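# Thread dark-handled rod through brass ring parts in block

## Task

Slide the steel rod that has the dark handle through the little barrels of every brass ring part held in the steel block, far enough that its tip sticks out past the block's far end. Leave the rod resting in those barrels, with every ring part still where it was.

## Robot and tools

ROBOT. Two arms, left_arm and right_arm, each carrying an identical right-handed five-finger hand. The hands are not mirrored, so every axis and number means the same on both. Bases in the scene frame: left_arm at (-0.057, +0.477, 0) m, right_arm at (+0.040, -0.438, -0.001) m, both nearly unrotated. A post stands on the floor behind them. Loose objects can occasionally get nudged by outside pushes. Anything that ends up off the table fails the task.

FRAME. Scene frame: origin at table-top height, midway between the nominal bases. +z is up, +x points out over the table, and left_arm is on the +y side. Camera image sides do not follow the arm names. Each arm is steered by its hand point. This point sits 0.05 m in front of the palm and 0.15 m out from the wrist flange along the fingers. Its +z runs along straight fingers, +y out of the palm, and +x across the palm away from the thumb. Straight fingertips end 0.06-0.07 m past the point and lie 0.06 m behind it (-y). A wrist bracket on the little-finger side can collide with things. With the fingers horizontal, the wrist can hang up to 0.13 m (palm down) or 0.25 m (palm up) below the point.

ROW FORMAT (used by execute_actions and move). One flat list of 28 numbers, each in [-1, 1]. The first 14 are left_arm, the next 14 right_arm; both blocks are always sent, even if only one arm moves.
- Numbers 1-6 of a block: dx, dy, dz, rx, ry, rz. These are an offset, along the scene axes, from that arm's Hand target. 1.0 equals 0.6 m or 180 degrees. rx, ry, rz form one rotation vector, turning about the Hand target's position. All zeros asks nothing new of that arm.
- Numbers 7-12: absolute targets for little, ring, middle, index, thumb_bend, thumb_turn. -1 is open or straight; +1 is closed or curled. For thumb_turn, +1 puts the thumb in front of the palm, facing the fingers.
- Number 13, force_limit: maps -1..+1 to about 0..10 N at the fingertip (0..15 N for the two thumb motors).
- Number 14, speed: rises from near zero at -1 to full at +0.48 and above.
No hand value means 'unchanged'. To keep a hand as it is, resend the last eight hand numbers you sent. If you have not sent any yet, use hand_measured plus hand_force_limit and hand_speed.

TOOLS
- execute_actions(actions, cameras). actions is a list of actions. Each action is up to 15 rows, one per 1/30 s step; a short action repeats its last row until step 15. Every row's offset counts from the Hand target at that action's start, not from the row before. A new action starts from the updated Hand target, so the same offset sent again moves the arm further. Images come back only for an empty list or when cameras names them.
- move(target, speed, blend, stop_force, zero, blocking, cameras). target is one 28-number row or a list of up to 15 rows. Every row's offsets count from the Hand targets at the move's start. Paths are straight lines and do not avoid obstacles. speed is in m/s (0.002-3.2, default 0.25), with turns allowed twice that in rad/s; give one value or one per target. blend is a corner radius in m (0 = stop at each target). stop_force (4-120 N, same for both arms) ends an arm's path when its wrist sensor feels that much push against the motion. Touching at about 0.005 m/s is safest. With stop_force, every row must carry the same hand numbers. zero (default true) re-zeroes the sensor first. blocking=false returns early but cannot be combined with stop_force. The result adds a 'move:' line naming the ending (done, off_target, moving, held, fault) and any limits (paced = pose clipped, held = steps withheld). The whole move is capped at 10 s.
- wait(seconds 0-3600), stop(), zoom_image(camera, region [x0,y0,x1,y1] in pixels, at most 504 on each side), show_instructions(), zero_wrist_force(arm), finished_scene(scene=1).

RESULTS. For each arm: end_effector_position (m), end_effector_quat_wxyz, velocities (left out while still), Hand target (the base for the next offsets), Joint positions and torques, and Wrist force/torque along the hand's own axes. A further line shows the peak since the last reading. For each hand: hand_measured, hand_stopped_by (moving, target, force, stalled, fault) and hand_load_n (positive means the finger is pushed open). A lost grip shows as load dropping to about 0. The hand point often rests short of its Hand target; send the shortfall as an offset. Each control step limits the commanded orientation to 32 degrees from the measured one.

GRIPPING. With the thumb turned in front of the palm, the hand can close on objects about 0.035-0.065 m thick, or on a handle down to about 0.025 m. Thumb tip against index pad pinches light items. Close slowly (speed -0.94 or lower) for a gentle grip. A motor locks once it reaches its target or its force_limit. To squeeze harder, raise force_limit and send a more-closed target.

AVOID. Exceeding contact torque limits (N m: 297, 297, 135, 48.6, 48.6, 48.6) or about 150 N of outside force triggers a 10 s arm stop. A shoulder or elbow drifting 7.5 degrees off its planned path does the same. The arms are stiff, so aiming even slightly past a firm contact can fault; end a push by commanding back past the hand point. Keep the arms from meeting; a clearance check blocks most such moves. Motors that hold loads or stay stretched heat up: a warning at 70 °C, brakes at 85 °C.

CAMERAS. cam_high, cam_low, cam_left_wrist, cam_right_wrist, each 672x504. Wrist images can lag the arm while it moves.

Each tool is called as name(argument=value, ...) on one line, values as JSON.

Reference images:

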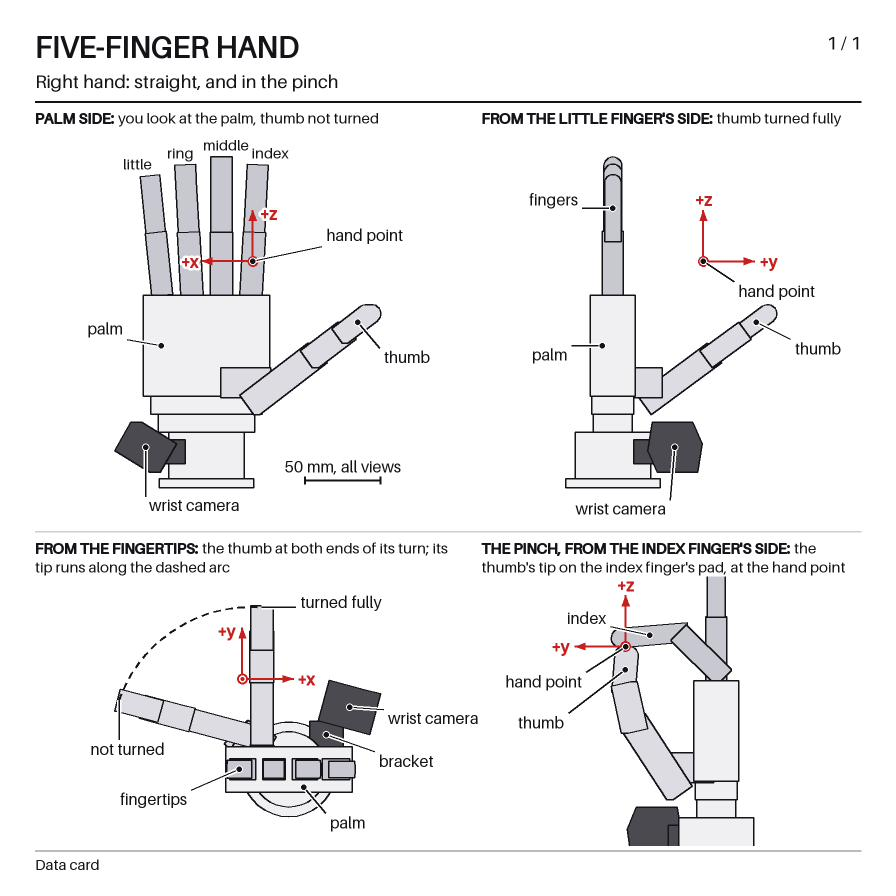

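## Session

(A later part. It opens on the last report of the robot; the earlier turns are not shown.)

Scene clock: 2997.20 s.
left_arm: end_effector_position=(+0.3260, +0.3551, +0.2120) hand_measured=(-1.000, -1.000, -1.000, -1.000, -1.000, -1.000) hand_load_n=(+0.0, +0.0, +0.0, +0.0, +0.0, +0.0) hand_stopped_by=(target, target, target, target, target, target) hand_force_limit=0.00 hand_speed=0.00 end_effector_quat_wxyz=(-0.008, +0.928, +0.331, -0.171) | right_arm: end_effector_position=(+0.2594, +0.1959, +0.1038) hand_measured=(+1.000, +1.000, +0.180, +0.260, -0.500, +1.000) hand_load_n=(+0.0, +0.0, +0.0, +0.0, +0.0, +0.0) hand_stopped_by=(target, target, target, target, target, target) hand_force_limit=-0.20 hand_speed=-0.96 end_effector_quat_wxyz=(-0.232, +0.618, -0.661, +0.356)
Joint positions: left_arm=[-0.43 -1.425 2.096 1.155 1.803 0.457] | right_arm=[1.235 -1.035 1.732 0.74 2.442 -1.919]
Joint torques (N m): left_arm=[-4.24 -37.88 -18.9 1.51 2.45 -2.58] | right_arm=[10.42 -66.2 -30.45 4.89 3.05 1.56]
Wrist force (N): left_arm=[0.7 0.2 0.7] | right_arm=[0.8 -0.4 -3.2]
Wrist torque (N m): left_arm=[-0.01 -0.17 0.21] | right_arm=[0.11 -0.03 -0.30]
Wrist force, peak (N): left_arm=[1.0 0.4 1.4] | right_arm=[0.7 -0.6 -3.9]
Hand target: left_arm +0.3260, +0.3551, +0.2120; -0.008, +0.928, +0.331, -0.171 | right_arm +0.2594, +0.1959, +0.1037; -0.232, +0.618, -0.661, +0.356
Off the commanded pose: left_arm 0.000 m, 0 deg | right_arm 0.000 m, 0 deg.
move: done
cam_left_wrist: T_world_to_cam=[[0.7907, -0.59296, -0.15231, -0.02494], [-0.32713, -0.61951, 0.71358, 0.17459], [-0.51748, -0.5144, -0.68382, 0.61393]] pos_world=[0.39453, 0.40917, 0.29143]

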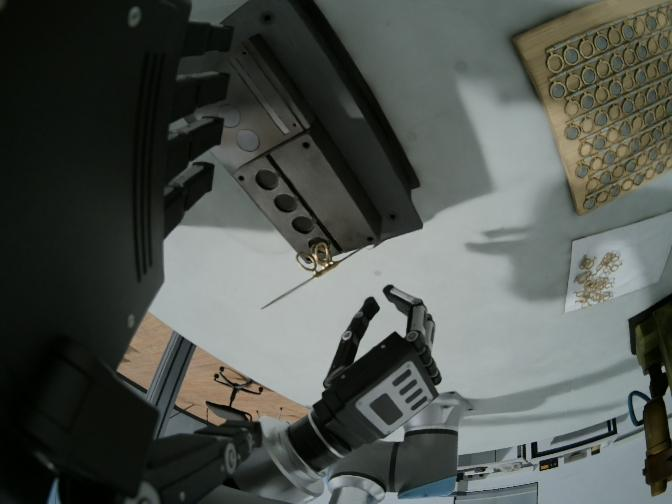

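wait(seconds=0.5, cameras=["all"])

zoom_image(camera="cam_low", region=[552, 175, 672, 305])

zoom_image(camera="cam_right_wrist", region=[200, 250, 520, 504])

Scene clock: 3049.63 s.
left_arm: end_effector_position=(+0.3260, +0.3551, +0.2120) hand_measured=(-1.000, -1.000, -1.000, -1.000, -1.000, -1.000) hand_load_n=(+0.0, +0.0, +0.0, +0.0, -0.5, +0.0) hand_stopped_by=(target, target, target, target, target, target) hand_force_limit=0.00 hand_speed=0.00 end_effector_quat_wxyz=(-0.008, +0.928, +0.331, -0.171) | right_arm: end_effector_position=(+0.2594, +0.1959, +0.1038) hand_measured=(+1.000, +1.000, +0.180, +0.260, -0.500, +1.000) hand_load_n=(+0.0, +0.0, +0.0, +0.0, +0.0, +0.0) hand_stopped_by=(target, target, target, target, target, target) hand_force_limit=-0.20 hand_speed=-0.96 end_effector_quat_wxyz=(-0.232, +0.618, -0.661, +0.356)
Joint positions: left_arm=[-0.43 -1.425 2.096 1.155 1.803 0.457] | right_arm=[1.235 -1.035 1.732 0.74 2.442 -1.919]
Joint torques (N m): left_arm=[-3.27 -36.59 -18.56 1.39 2.96 -2.13] | right_arm=[11.2 -66.14 -27.14 5.26 2.78 1.3]
Wrist force (N): left_arm=[0.5 -0.2 1.2] | right_arm=[0.7 -0.7 -3.5]
Wrist torque (N m): left_arm=[-0.10 -0.16 0.18] | right_arm=[0.08 -0.01 -0.31]
Wrist force, peak (N): left_arm=[1.0 0.0 1.5] | right_arm=[1.0 -0.5 -4.0]
Hand target: left_arm +0.3260, +0.3551, +0.2120; -0.008, +0.928, +0.331, -0.171 | right_arm +0.2594, +0.1959, +0.1037; -0.232, +0.618, -0.661, +0.356
Off the commanded pose: left_arm 0.000 m, 0 deg | right_arm 0.000 m, 0 deg.
wait: 0.50 s; at rest from the start
cam_left_wrist: T_world_to_cam=[[0.7907, -0.59296, -0.15231, -0.02494], [-0.32713, -0.61951, 0.71358, 0.17459], [-0.51748, -0.5144, -0.68382, 0.61393]] pos_world=[0.39453, 0.40917, 0.29143]
cam_right_wrist: T_world_to_cam=[[-0.69415, -0.25731, -0.67227, 0.29967], [-0.40607, 0.91112, 0.07055, -0.08211], [0.59436, 0.32196, -0.73694, -0.02215]] pos_world=[0.18784, 0.15905, 0.19093]

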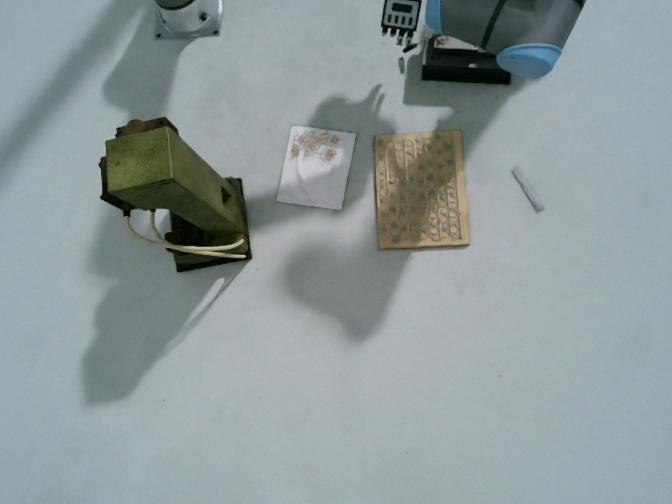

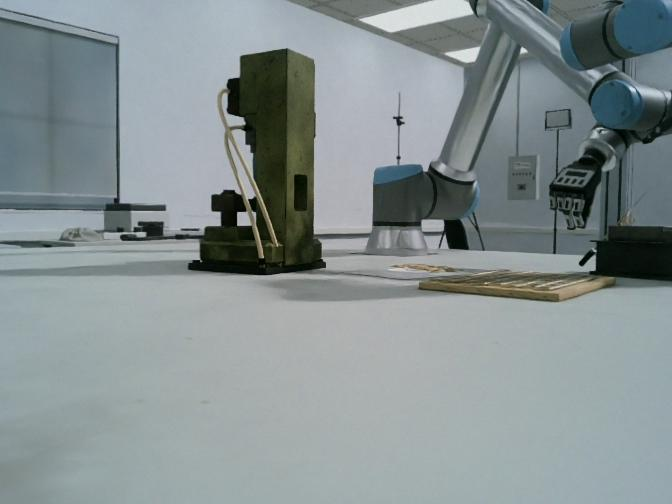

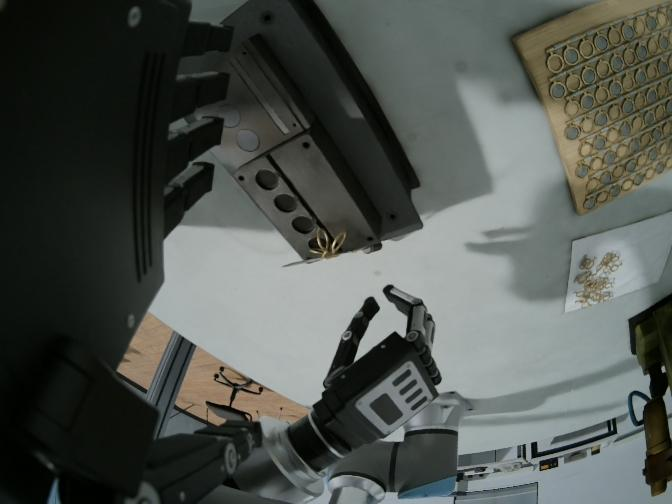

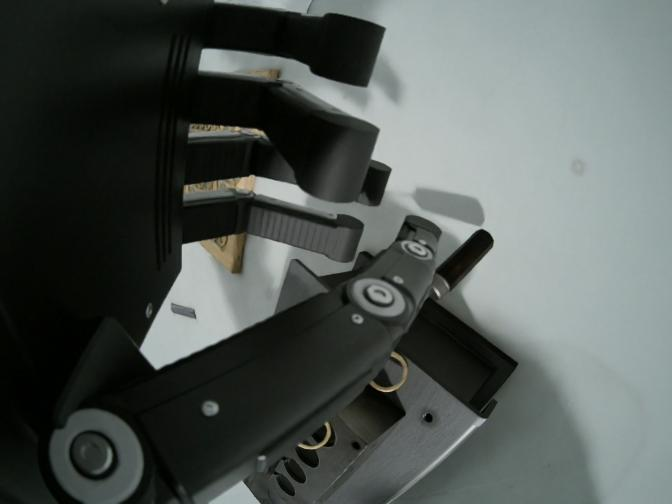

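Scaled by 3.877 from the camera's image (finer frame: 960x720).

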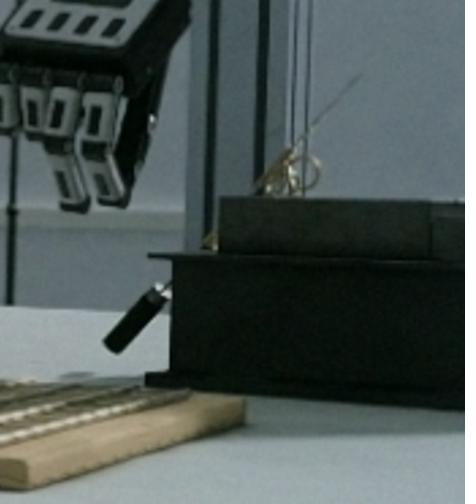

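Scaled by 1.575 from the camera's image (finer frame: 960x720).

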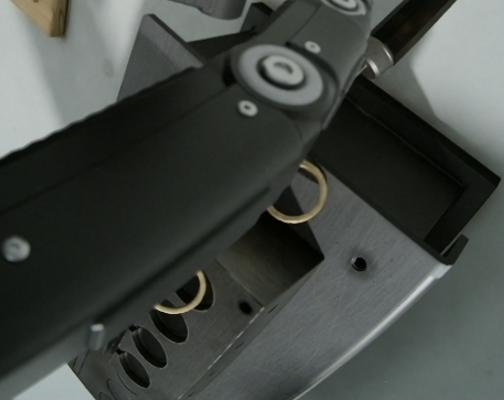

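wait(seconds=0.2, cameras=["cam_left_wrist", "cam_right_wrist", "cam_low"])

zoom_image(camera="cam_left_wrist", region=[270, 215, 350, 285])

zoom_image(camera="cam_left_wrist", region=[330, 205, 430, 295])

zoom_image(camera="cam_low", region=[572, 185, 652, 275])

Scene clock: 3062.73 s.
left_arm: end_effector_position=(+0.3260, +0.3551, +0.2120) hand_measured=(-1.000, -1.000, -1.000, -1.000, -1.000, -1.000) hand_load_n=(+0.0, +0.0, +0.0, +0.0, +0.0, +0.0) hand_stopped_by=(target, target, target, target, target, target) hand_force_limit=0.00 hand_speed=0.00 end_effector_quat_wxyz=(-0.008, +0.928, +0.331, -0.171) | right_arm: end_effector_position=(+0.2594, +0.1959, +0.1038) hand_measured=(+1.000, +1.000, +0.180, +0.260, -0.500, +1.000) hand_load_n=(+0.0, +0.0, +0.0, +0.0, +0.0, +0.0) hand_stopped_by=(target, target, target, target, target, target) hand_force_limit=-0.20 hand_speed=-0.96 end_effector_quat_wxyz=(-0.232, +0.618, -0.661, +0.356)
Joint positions: left_arm=[-0.43 -1.425 2.096 1.155 1.803 0.457] | right_arm=[1.235 -1.035 1.732 0.74 2.442 -1.919]
Joint torques (N m): left_arm=[-3.79 -37.58 -17.51 1.31 3.07 -2.17] | right_arm=[9.05 -66.49 -26.39 4.88 2.32 0.54]
Wrist force (N): left_arm=[0.9 0.4 0.8] | right_arm=[1.1 -0.6 -3.4]
Wrist torque (N m): left_arm=[0.01 -0.22 0.23] | right_arm=[0.07 -0.06 -0.29]
Wrist force, peak (N): left_arm=[1.1 -0.1 1.4] | right_arm=[0.8 -0.5 -4.1]
Hand target: left_arm +0.3260, +0.3551, +0.2120; -0.008, +0.928, +0.331, -0.171 | right_arm +0.2594, +0.1959, +0.1037; -0.232, +0.618, -0.661, +0.356
Off the commanded pose: left_arm 0.000 m, 0 deg | right_arm 0.000 m, 0 deg.
wait: 0.20 s; at rest from the start
cam_left_wrist: T_world_to_cam=[[0.7907, -0.59296, -0.15231, -0.02494], [-0.32713, -0.61951, 0.71358, 0.17459], [-0.51748, -0.5144, -0.68382, 0.61393]] pos_world=[0.39453, 0.40917, 0.29143]
cam_right_wrist: T_world_to_cam=[[-0.69415, -0.25731, -0.67227, 0.29967], [-0.40607, 0.91112, 0.07055, -0.08211], [0.59436, 0.32196, -0.73694, -0.02215]] pos_world=[0.18784, 0.15905, 0.19093]
Images, in order (width x height): cam_low 672x504, cam_left_wrist 672x504, cam_right_wrist 672x504.

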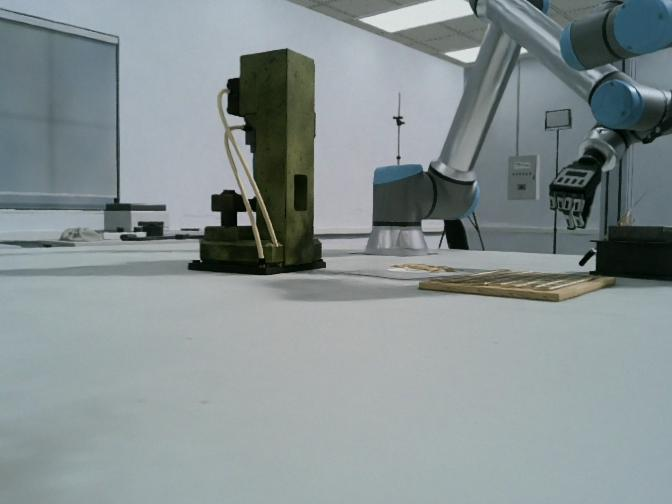

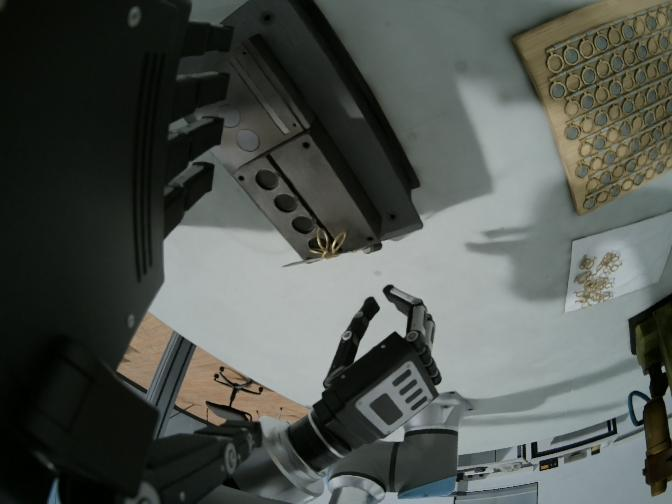

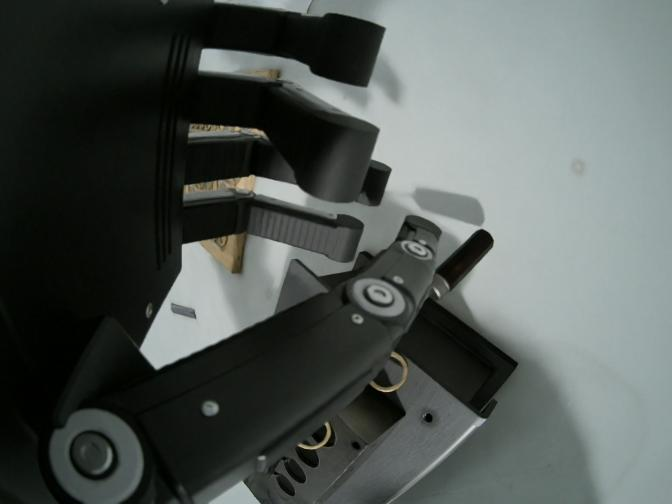

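Scaled by 6.300 from the camera's image (finer frame: 960x720).

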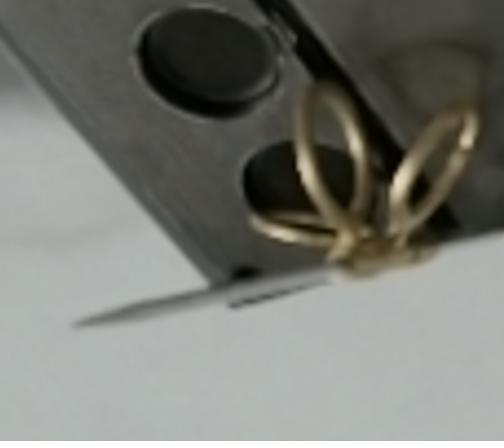

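Scaled by 5.040 from the camera's image (finer frame: 960x720).

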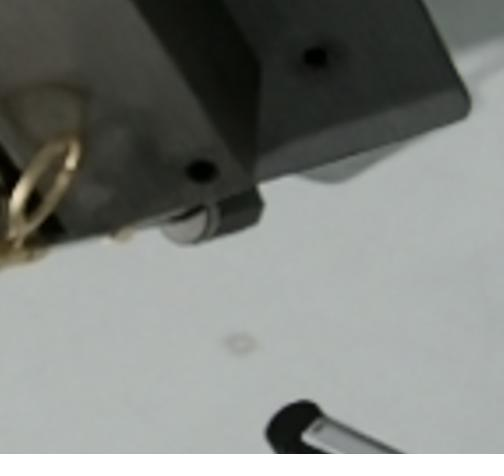

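Scaled by 5.600 from the camera's image (finer frame: 960x720).

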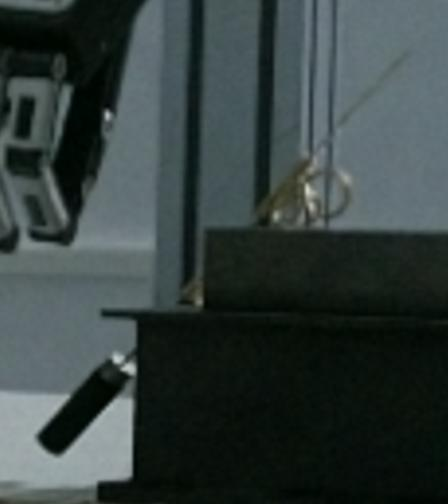

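move(target=[[0,0,0,0,0,0,-1,-1,-1,-1,-1,-1,0,0,0,-0.02,0.10,0,0,0,1,1,0.18,0.26,-0.5,1,-0.2,-0.96],[0,0,0,0,0,0,-1,-1,-1,-1,-1,-1,0,0,0.05,-0.08,0.12,0.2344,-0.0385,-0.019,1,1,0.18,0.26,-0.5,1,-0.2,-0.96]], speed=0.12, cameras=["all"])

zoom_image(camera="cam_left_wrist", region=[270, 205, 410, 305])

zoom_image(camera="cam_low", region=[572, 185, 652, 275])

Scene clock: 3523.27 s.
left_arm: end_effector_position=(+0.3260, +0.3551, +0.2120) hand_measured=(-1.000, -1.000, -1.000, -1.000, -1.000, -1.000) hand_load_n=(+0.0, +0.0, +0.0, +0.0, +0.0, +0.0) hand_stopped_by=(target, target, target, target, target, target) hand_force_limit=0.00 hand_speed=0.00 end_effector_quat_wxyz=(-0.008, +0.928, +0.331, -0.171) | right_arm: end_effector_position=(+0.2894, +0.1479, +0.1758) hand_measured=(+1.000, +1.000, +0.180, +0.260, -0.500, +1.000) hand_load_n=(+0.0, +0.0, +0.0, +0.0, +0.0, +0.0) hand_stopped_by=(target, target, target, target, target, target) hand_force_limit=-0.20 hand_speed=-0.96 end_effector_quat_wxyz=(+0.467, -0.452, +0.748, -0.137)
Joint positions: left_arm=[-0.43 -1.425 2.096 1.155 1.803 0.457] | right_arm=[1.089 -1.443 2.13 0.046 2.238 -1.892]
Joint torques (N m): left_arm=[-3.45 -37.6 -19.76 1.31 2.43 -1.99] | right_arm=[-6.4 -59.3 -19.76 -1.71 -2.38 2.25]
Wrist force (N): left_arm=[0.8 0.2 1.6] | right_arm=[2.5 -0.9 -3.4]
Wrist torque (N m): left_arm=[-0.07 -0.22 0.21] | right_arm=[0.01 -0.23 -0.31]
Wrist force, peak (N): left_arm=[1.4 0.1 1.4] | right_arm=[3.0 -0.5 -3.6]
Hand target: left_arm +0.3260, +0.3551, +0.2120; -0.008, +0.928, +0.331, -0.171 | right_arm +0.2894, +0.1479, +0.1757; +0.467, -0.452, +0.748, -0.137
Off the commanded pose: left_arm 0.000 m, 0 deg | right_arm 0.000 m, 0 deg.
move: done
cam_left_wrist: T_world_to_cam=[[0.7907, -0.59296, -0.15231, -0.02494], [-0.32713, -0.61951, 0.71358, 0.17459], [-0.51748, -0.5144, -0.68382, 0.61393]] pos_world=[0.39453, 0.40917, 0.29143]
cam_right_wrist: T_world_to_cam=[[-0.60316, 0.32451, -0.72862, 0.25407], [-0.40107, 0.66622, 0.62873, -0.09463], [0.68945, 0.67145, -0.27168, -0.13245]] pos_world=[0.20661, 0.06953, 0.20863]

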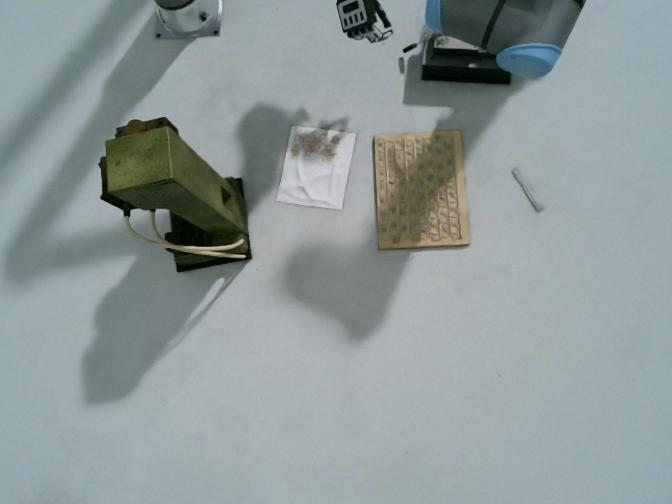

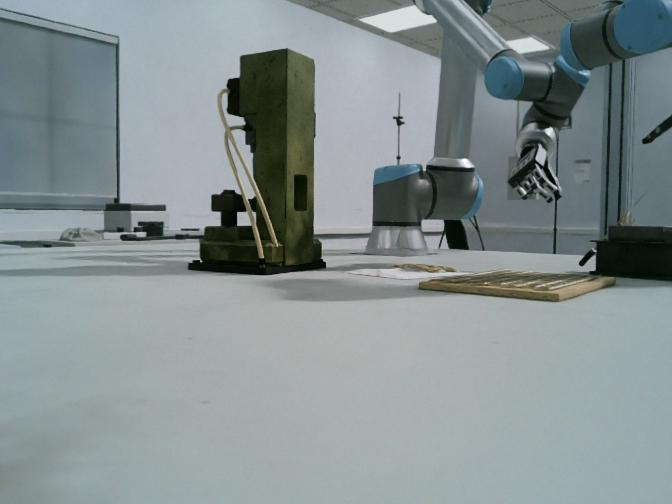

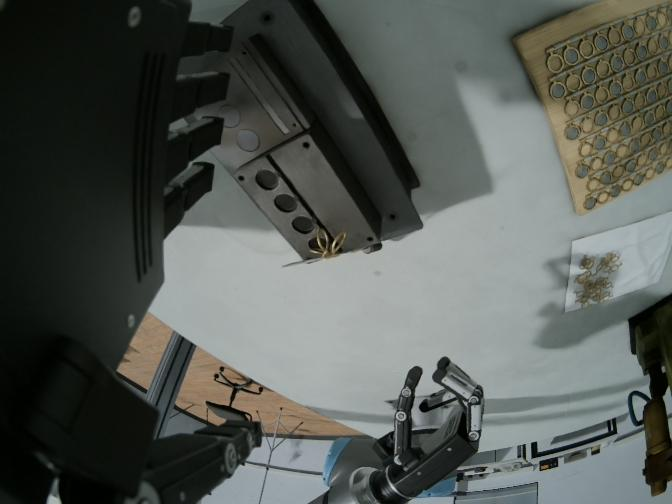

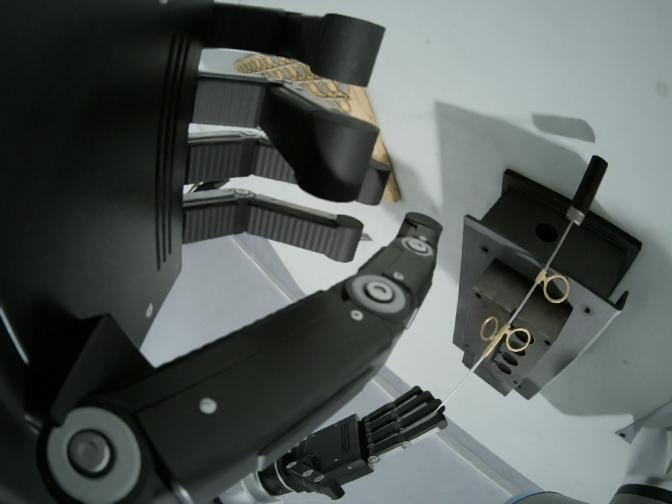

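Scaled by 3.600 from the camera's image (finer frame: 960x720).

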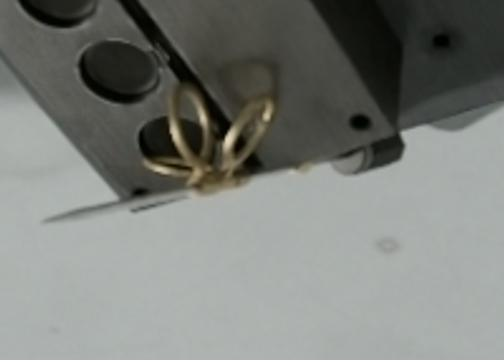

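Scaled by 5.600 from the camera's image (finer frame: 960x720).

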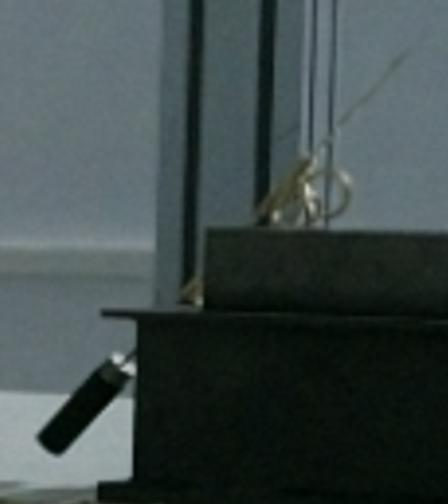

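zoom_image(camera="cam_right_wrist", region=[430, 140, 640, 400])

zoom_image(camera="cam_right_wrist", region=[460, 250, 580, 400])

Scaled by 1.938 from the camera's image (finer frame: 960x720).

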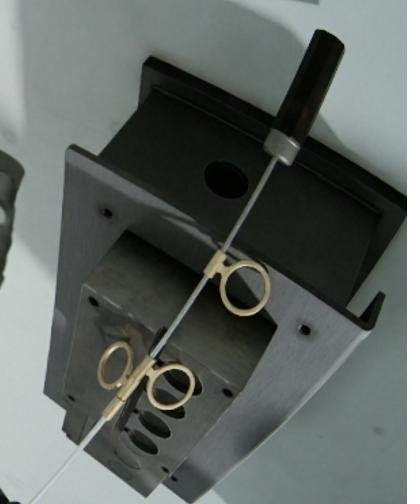

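Scaled by 3.360 from the camera's image (finer frame: 960x720).

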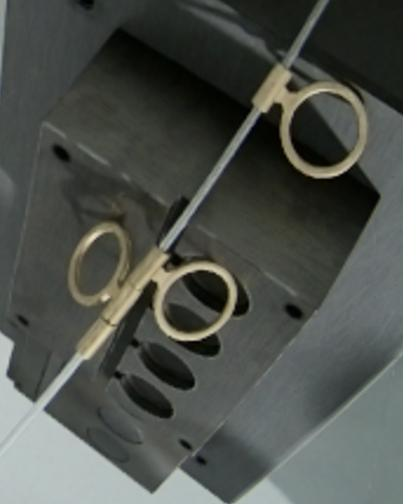

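move(target=[0,0,0,0,0,0,-1,-1,-1,-1,-1,-1,0,0,-0.0037,0.0153,-0.1542,0,0,0,1,1,-0.1,0.0,-0.9,1,-0.2,-0.5], speed=0.08, cameras=["all"])

zoom_image(camera="cam_right_wrist", region=[330, 140, 640, 400])

zoom_image(camera="cam_low", region=[522, 165, 652, 295])

zoom_image(camera="cam_left_wrist", region=[300, 205, 480, 365])

Scene clock: 3599.17 s.
left_arm: end_effector_position=(+0.3260, +0.3551, +0.2120) hand_measured=(-1.000, -1.000, -1.000, -1.000, -1.000, -1.000) hand_load_n=(+0.0, +0.0, +0.0, +0.0, +0.0, +0.0) hand_stopped_by=(target, target, target, target, target, target) hand_force_limit=0.00 hand_speed=0.00 end_effector_quat_wxyz=(-0.008, +0.928, +0.331, -0.171) | right_arm: end_effector_position=(+0.2872, +0.1570, +0.0833) hand_measured=(+1.000, +1.000, -0.100, +0.000, -0.900, +1.000) hand_load_n=(+0.0, +0.0, +0.0, +0.0, +0.0, +0.0) hand_stopped_by=(target, target, target, target, target, target) hand_force_limit=-0.20 hand_speed=-0.50 end_effector_quat_wxyz=(+0.467, -0.452, +0.748, -0.137)
Joint positions: left_arm=[-0.43 -1.425 2.096 1.155 1.803 0.457] | right_arm=[1.103 -1.301 2.175 -0.134 2.248 -1.88]
Joint torques (N m): left_arm=[-2.16 -39.97 -18.84 1.2 2.57 -1.97] | right_arm=[13.67 -39.02 -16.15 -0.52 2.86 2.2]
Wrist force (N): left_arm=[0.6 0.0 1.6] | right_arm=[2.7 -0.8 -3.6]
Wrist torque (N m): left_arm=[-0.09 -0.18 0.20] | right_arm=[0.03 -0.22 -0.22]
Wrist force, peak (N): left_arm=[1.0 0.5 1.5] | right_arm=[2.8 -1.2 -3.9]
Hand target: left_arm +0.3260, +0.3551, +0.2120; -0.008, +0.928, +0.331, -0.171 | right_arm +0.2872, +0.1570, +0.0832; +0.467, -0.452, +0.748, -0.137
Off the commanded pose: left_arm 0.000 m, 0 deg | right_arm 0.000 m, 0 deg.
move: done
cam_left_wrist: T_world_to_cam=[[0.7907, -0.59296, -0.15231, -0.02494], [-0.32713, -0.61951, 0.71358, 0.17459], [-0.51748, -0.5144, -0.68382, 0.61393]] pos_world=[0.39453, 0.40917, 0.29143]
cam_right_wrist: T_world_to_cam=[[-0.60313, 0.32459, -0.72861, 0.18235], [-0.40109, 0.66616, 0.62878, -0.04348], [0.68947, 0.67147, -0.27159, -0.16226]] pos_world=[0.20441, 0.07873, 0.11613]

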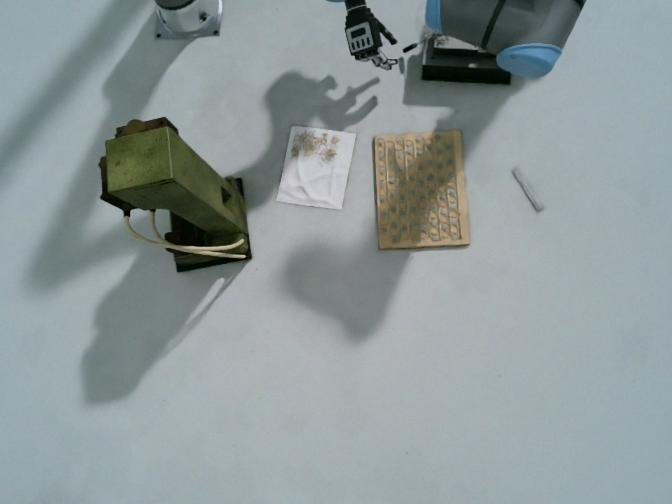

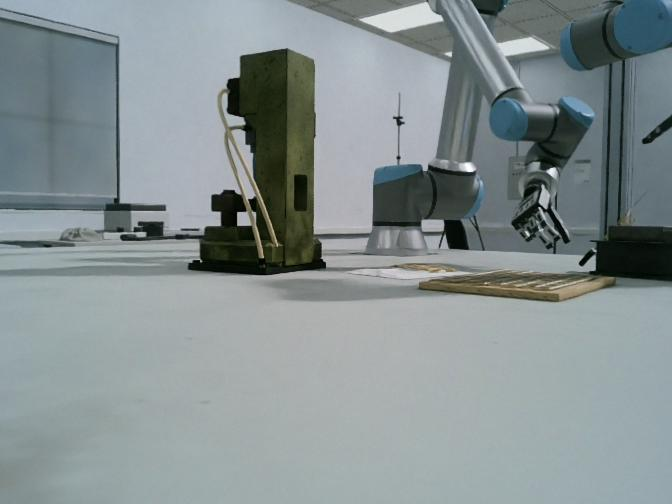

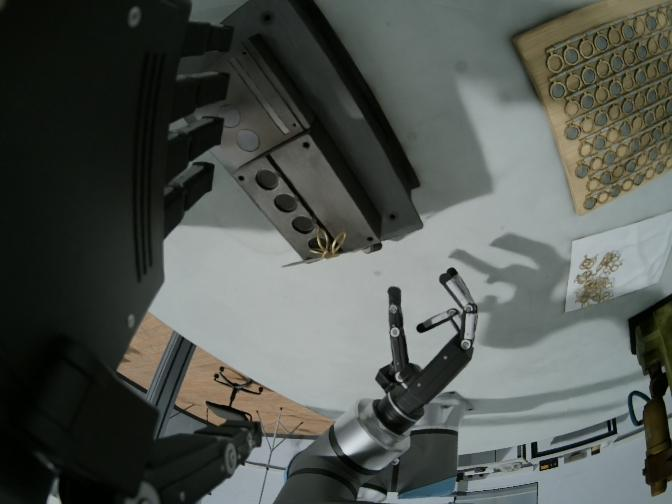

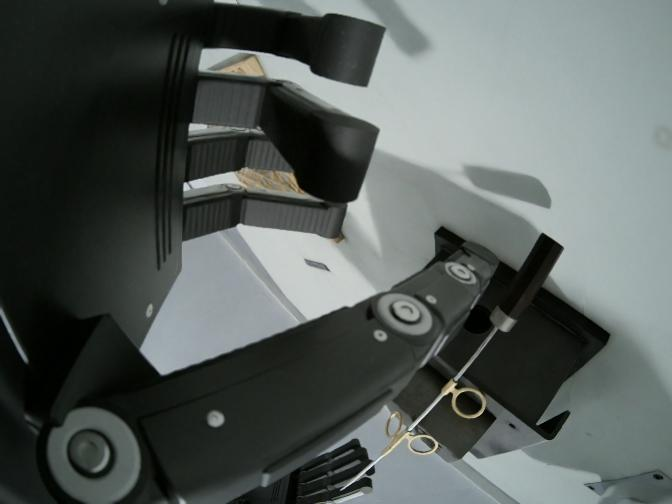

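Scaled by 1.626 from the camera's image (finer frame: 960x720).

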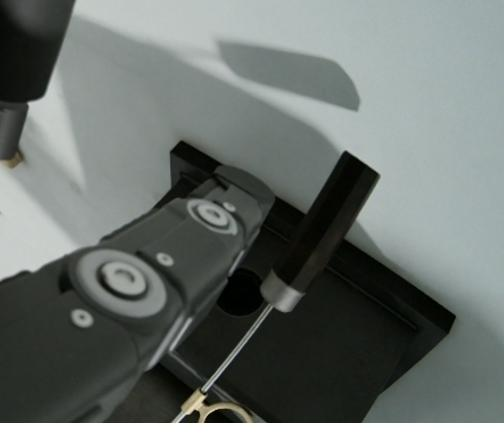

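Scaled by 3.877 from the camera's image (finer frame: 960x720).

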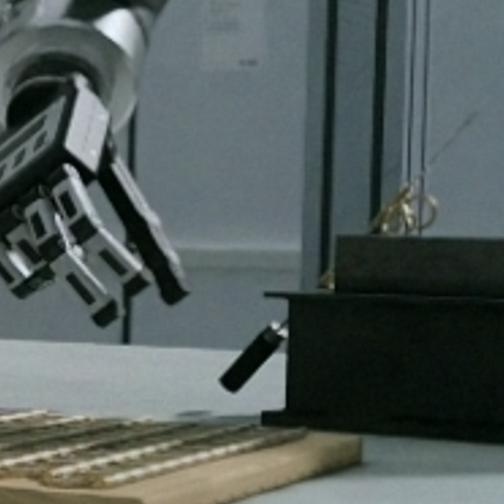

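Scaled by 2.800 from the camera's image (finer frame: 960x720).

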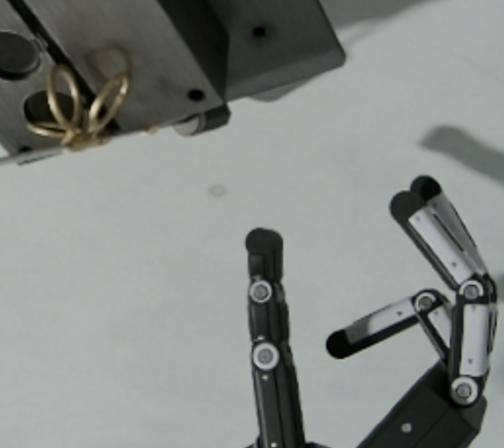

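move(target=[0,0,0,0,0,0,-1,-1,-1,-1,-1,-1,0,0,-0.0392,0.0305,-0.0337,0,0,0,1,1,-0.1,0.0,-0.9,1,-0.2,-0.5], speed=0.04, cameras=["all"])

zoom_image(camera="cam_right_wrist", region=[330, 200, 600, 470])

zoom_image(camera="cam_left_wrist", region=[300, 205, 440, 325])

zoom_image(camera="cam_low", region=[542, 185, 642, 285])

Scene clock: 3653.23 s.
left_arm: end_effector_position=(+0.3260, +0.3551, +0.2120) hand_measured=(-1.000, -1.000, -1.000, -1.000, -1.000, -1.000) hand_load_n=(+0.0, +0.0, +0.0, +0.0, +0.0, +0.0) hand_stopped_by=(target, target, target, target, target, target) hand_force_limit=0.00 hand_speed=0.00 end_effector_quat_wxyz=(-0.008, +0.928, +0.331, -0.171) | right_arm: end_effector_position=(+0.2637, +0.1753, +0.0630) hand_measured=(+1.000, +1.000, -0.100, +0.000, -0.900, +1.000) hand_load_n=(+0.0, +0.0, +0.0, +0.0, +0.0, -0.5) hand_stopped_by=(target, target, target, target, target, target) hand_force_limit=-0.20 hand_speed=-0.50 end_effector_quat_wxyz=(+0.467, -0.452, +0.748, -0.137)
Joint positions: left_arm=[-0.43 -1.425 2.096 1.155 1.803 0.457] | right_arm=[1.166 -1.24 2.148 -0.131 2.294 -1.823]
Joint torques (N m): left_arm=[-3.66 -41.68 -17.83 1.12 2.26 -2.01] | right_arm=[15.92 -43.31 -28.01 3.34 2.87 2.52]
Wrist force (N): left_arm=[0.5 0.3 1.3] | right_arm=[2.6 -0.9 -3.6]
Wrist torque (N m): left_arm=[-0.02 -0.16 0.20] | right_arm=[0.05 -0.25 -0.21]
Wrist force, peak (N): left_arm=[1.2 0.5 1.5] | right_arm=[2.7 -0.7 -4.0]
Hand target: left_arm +0.3260, +0.3551, +0.2120; -0.008, +0.928, +0.331, -0.171 | right_arm +0.2636, +0.1753, +0.0630; +0.467, -0.452, +0.748, -0.137
Off the commanded pose: left_arm 0.000 m, 0 deg | right_arm 0.000 m, 0 deg.
move: done
cam_left_wrist: T_world_to_cam=[[0.7907, -0.59296, -0.15231, -0.02494], [-0.32713, -0.61951, 0.71358, 0.17459], [-0.51748, -0.5144, -0.68382, 0.61393]] pos_world=[0.39453, 0.40917, 0.29143]
cam_right_wrist: T_world_to_cam=[[-0.60313, 0.32459, -0.72861, 0.14752], [-0.40109, 0.66616, 0.62878, -0.0524], [0.68947, 0.67147, -0.27159, -0.16383]] pos_world=[0.18091, 0.09703, 0.09593]

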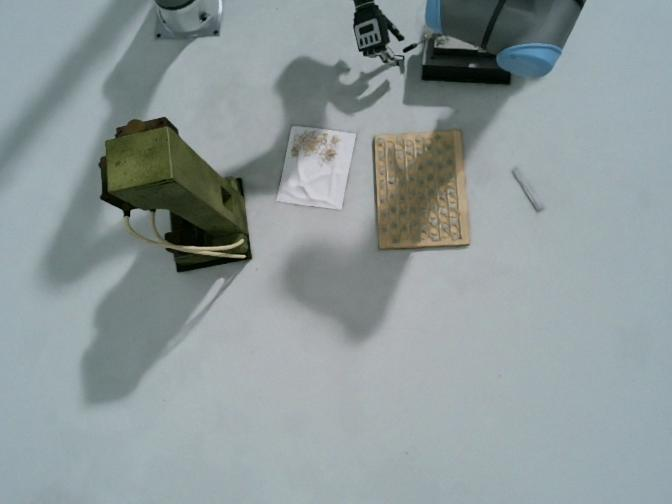

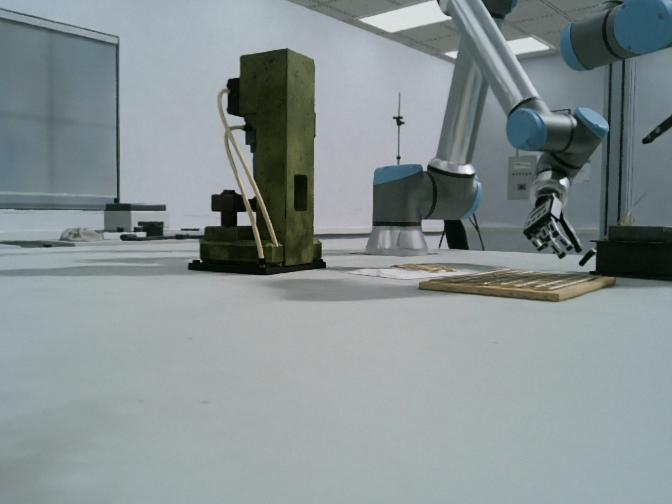

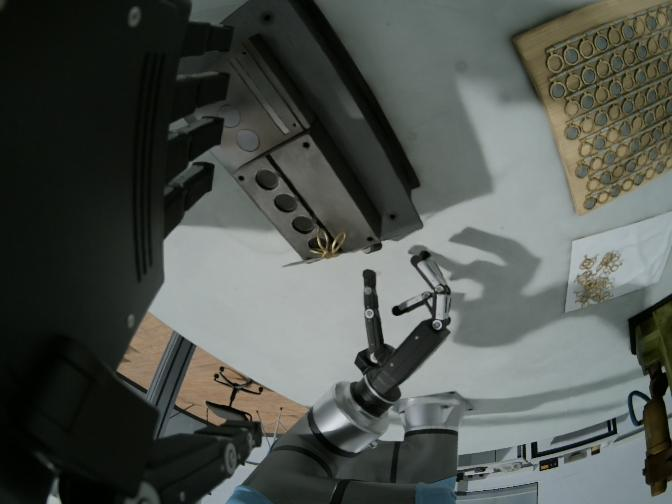

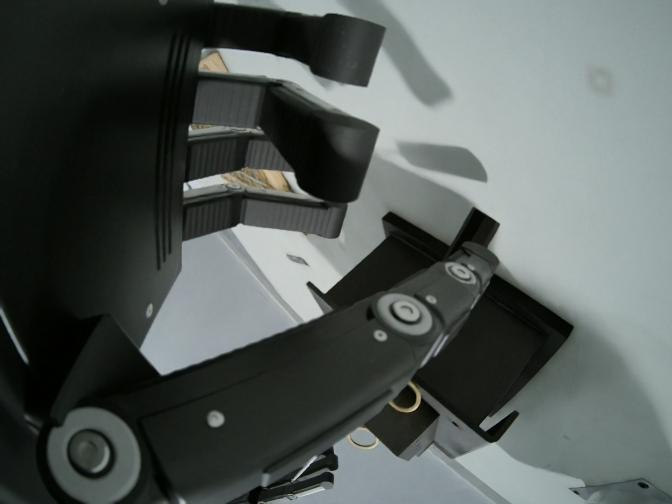

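Scaled by 1.867 from the camera's image (finer frame: 960x720).

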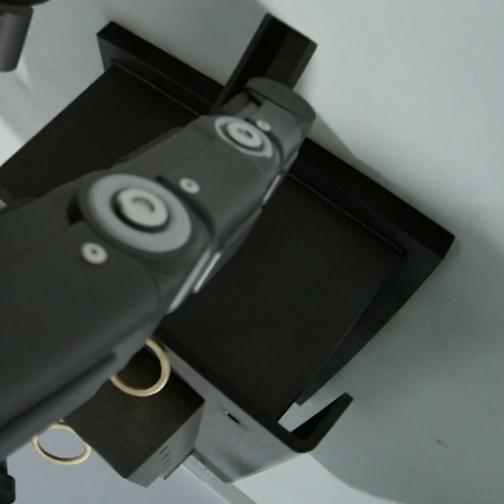

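Scaled by 3.600 from the camera's image (finer frame: 960x720).

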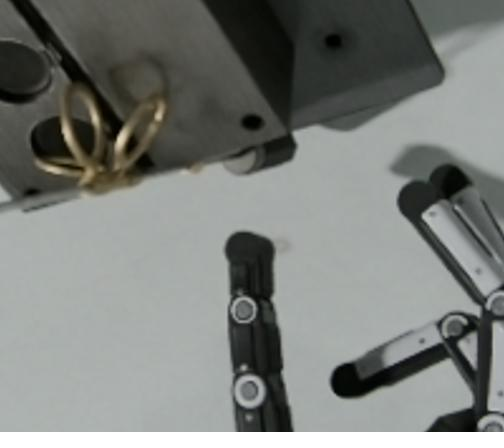

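Scaled by 5.040 from the camera's image (finer frame: 960x720).

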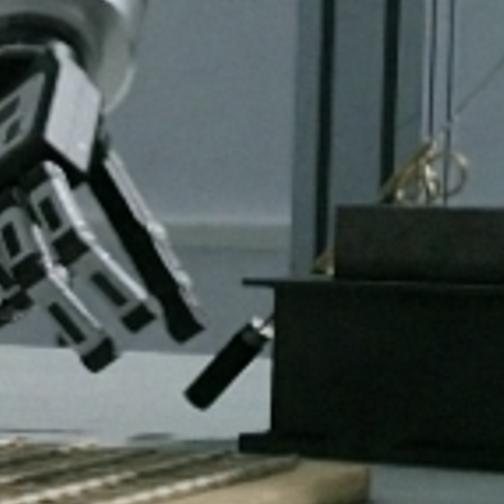

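move(target=[0,0,0,0,0,0,-1,-1,-1,-1,-1,-1,0,0,-0.0237,0.0470,-0.0388,0,0,0,1,1,-0.1,0.0,-0.9,1,-0.2,-0.5], speed=0.02, stop_force=6, cameras=["all"])

zoom_image(camera="cam_right_wrist", region=[330, 200, 600, 470])

zoom_image(camera="cam_left_wrist", region=[300, 205, 440, 325])

zoom_image(camera="cam_low", region=[542, 185, 642, 285])

Scene clock: 3742.40 s.
left_arm: end_effector_position=(+0.3260, +0.3551, +0.2120) hand_measured=(-1.000, -1.000, -1.000, -1.000, -1.000, -1.000) hand_load_n=(+0.0, +0.0, +0.0, +0.0, +0.0, +0.0) hand_stopped_by=(target, target, target, target, target, target) hand_force_limit=0.00 hand_speed=0.00 end_effector_quat_wxyz=(-0.008, +0.928, +0.331, -0.171) | right_arm: end_effector_position=(+0.2494, +0.2035, +0.0397) hand_measured=(+1.000, +1.000, -0.100, +0.000, -0.900, +1.000) hand_load_n=(+0.0, +0.0, +0.0, +0.0, +0.0, +0.0) hand_stopped_by=(target, target, target, target, target, target) hand_force_limit=-0.20 hand_speed=-0.50 end_effector_quat_wxyz=(+0.467, -0.452, +0.748, -0.137)
Joint positions: left_arm=[-0.43 -1.425 2.096 1.155 1.803 0.457] | right_arm=[1.216 -1.163 2.098 -0.125 2.329 -1.775]
Joint torques (N m): left_arm=[-1.62 -40 -18.52 1.15 2.22 -1.63] | right_arm=[16.52 -48.96 -26.82 3.29 3.07 2.46]
Wrist force (N): left_arm=[0.5 0.5 1.2] | right_arm=[2.6 -0.3 -3.8]
Wrist torque (N m): left_arm=[0.00 -0.16 0.20] | right_arm=[0.13 -0.23 -0.20]
Wrist force, peak (N): left_arm=[1.4 0.4 1.4] | right_arm=[3.0 -0.8 -3.9]
Hand target: left_arm +0.3260, +0.3551, +0.2120; -0.008, +0.928, +0.331, -0.171 | right_arm +0.2494, +0.2035, +0.0397; +0.467, -0.452, +0.748, -0.137
Off the commanded pose: left_arm 0.000 m, 0 deg | right_arm 0.000 m, 0 deg.
move: done
cam_left_wrist: T_world_to_cam=[[0.7907, -0.59296, -0.15231, -0.02494], [-0.32713, -0.61951, 0.71358, 0.17459], [-0.51748, -0.5144, -0.68382, 0.61393]] pos_world=[0.39453, 0.40917, 0.29143]
cam_right_wrist: T_world_to_cam=[[-0.60313, 0.32459, -0.72861, 0.11282], [-0.40109, 0.66616, 0.62878, -0.06223], [0.68947, 0.67147, -0.27159, -0.1793]] pos_world=[0.16671, 0.12523, 0.07263]

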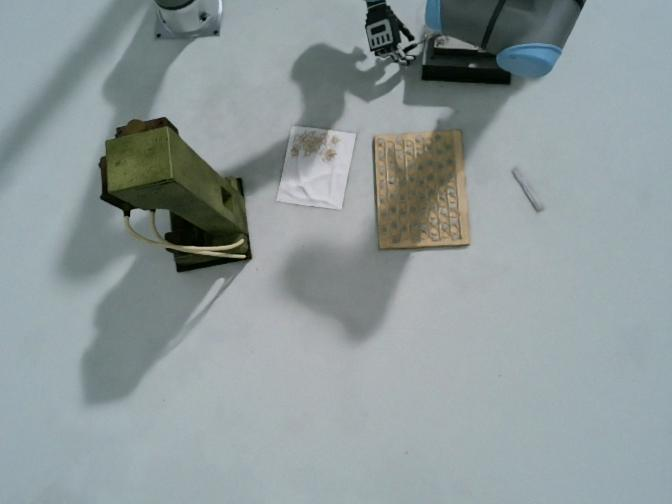

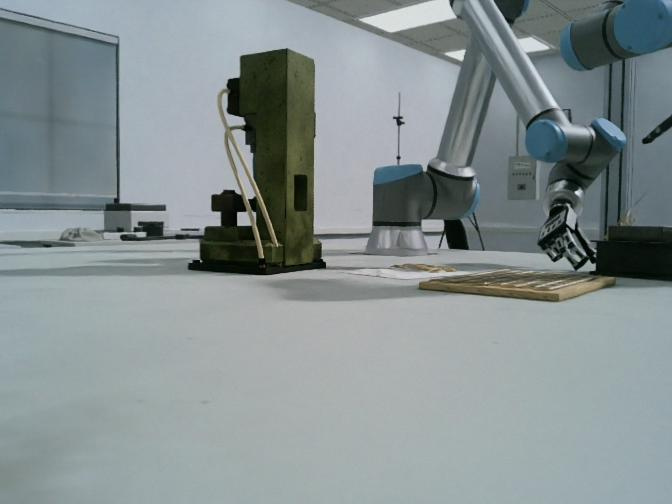

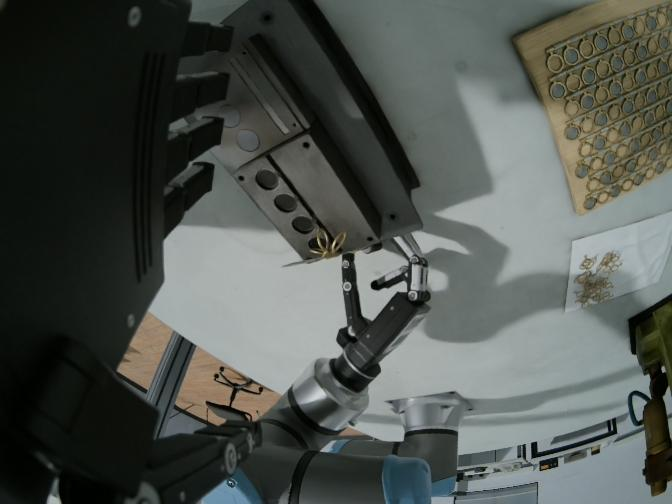

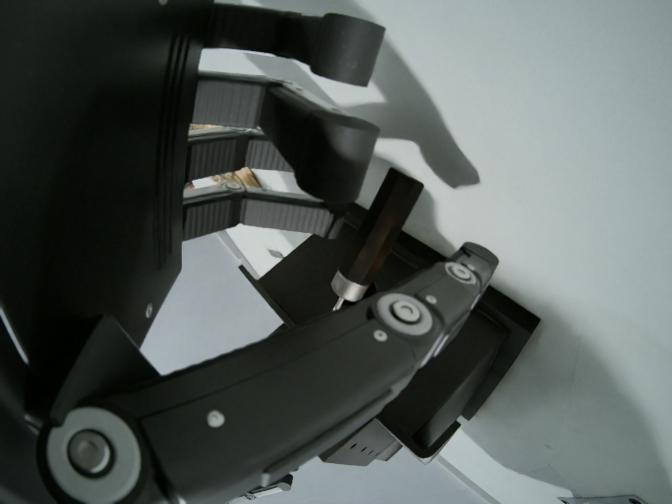

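Scaled by 1.867 from the camera's image (finer frame: 960x720).

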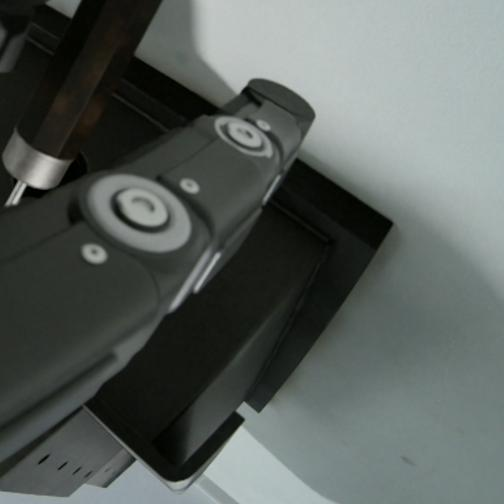

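Scaled by 3.600 from the camera's image (finer frame: 960x720).

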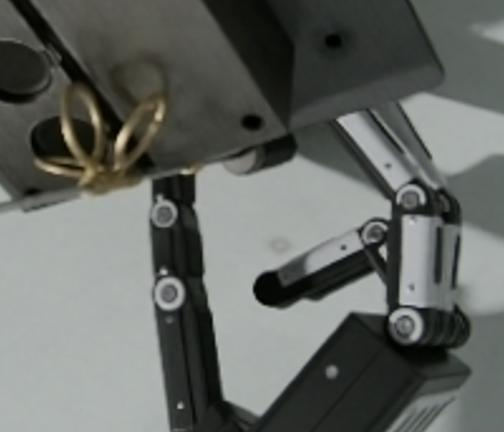

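Scaled by 5.040 from the camera's image (finer frame: 960x720).

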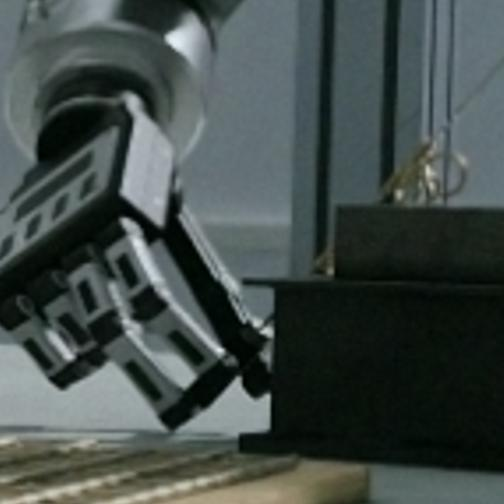

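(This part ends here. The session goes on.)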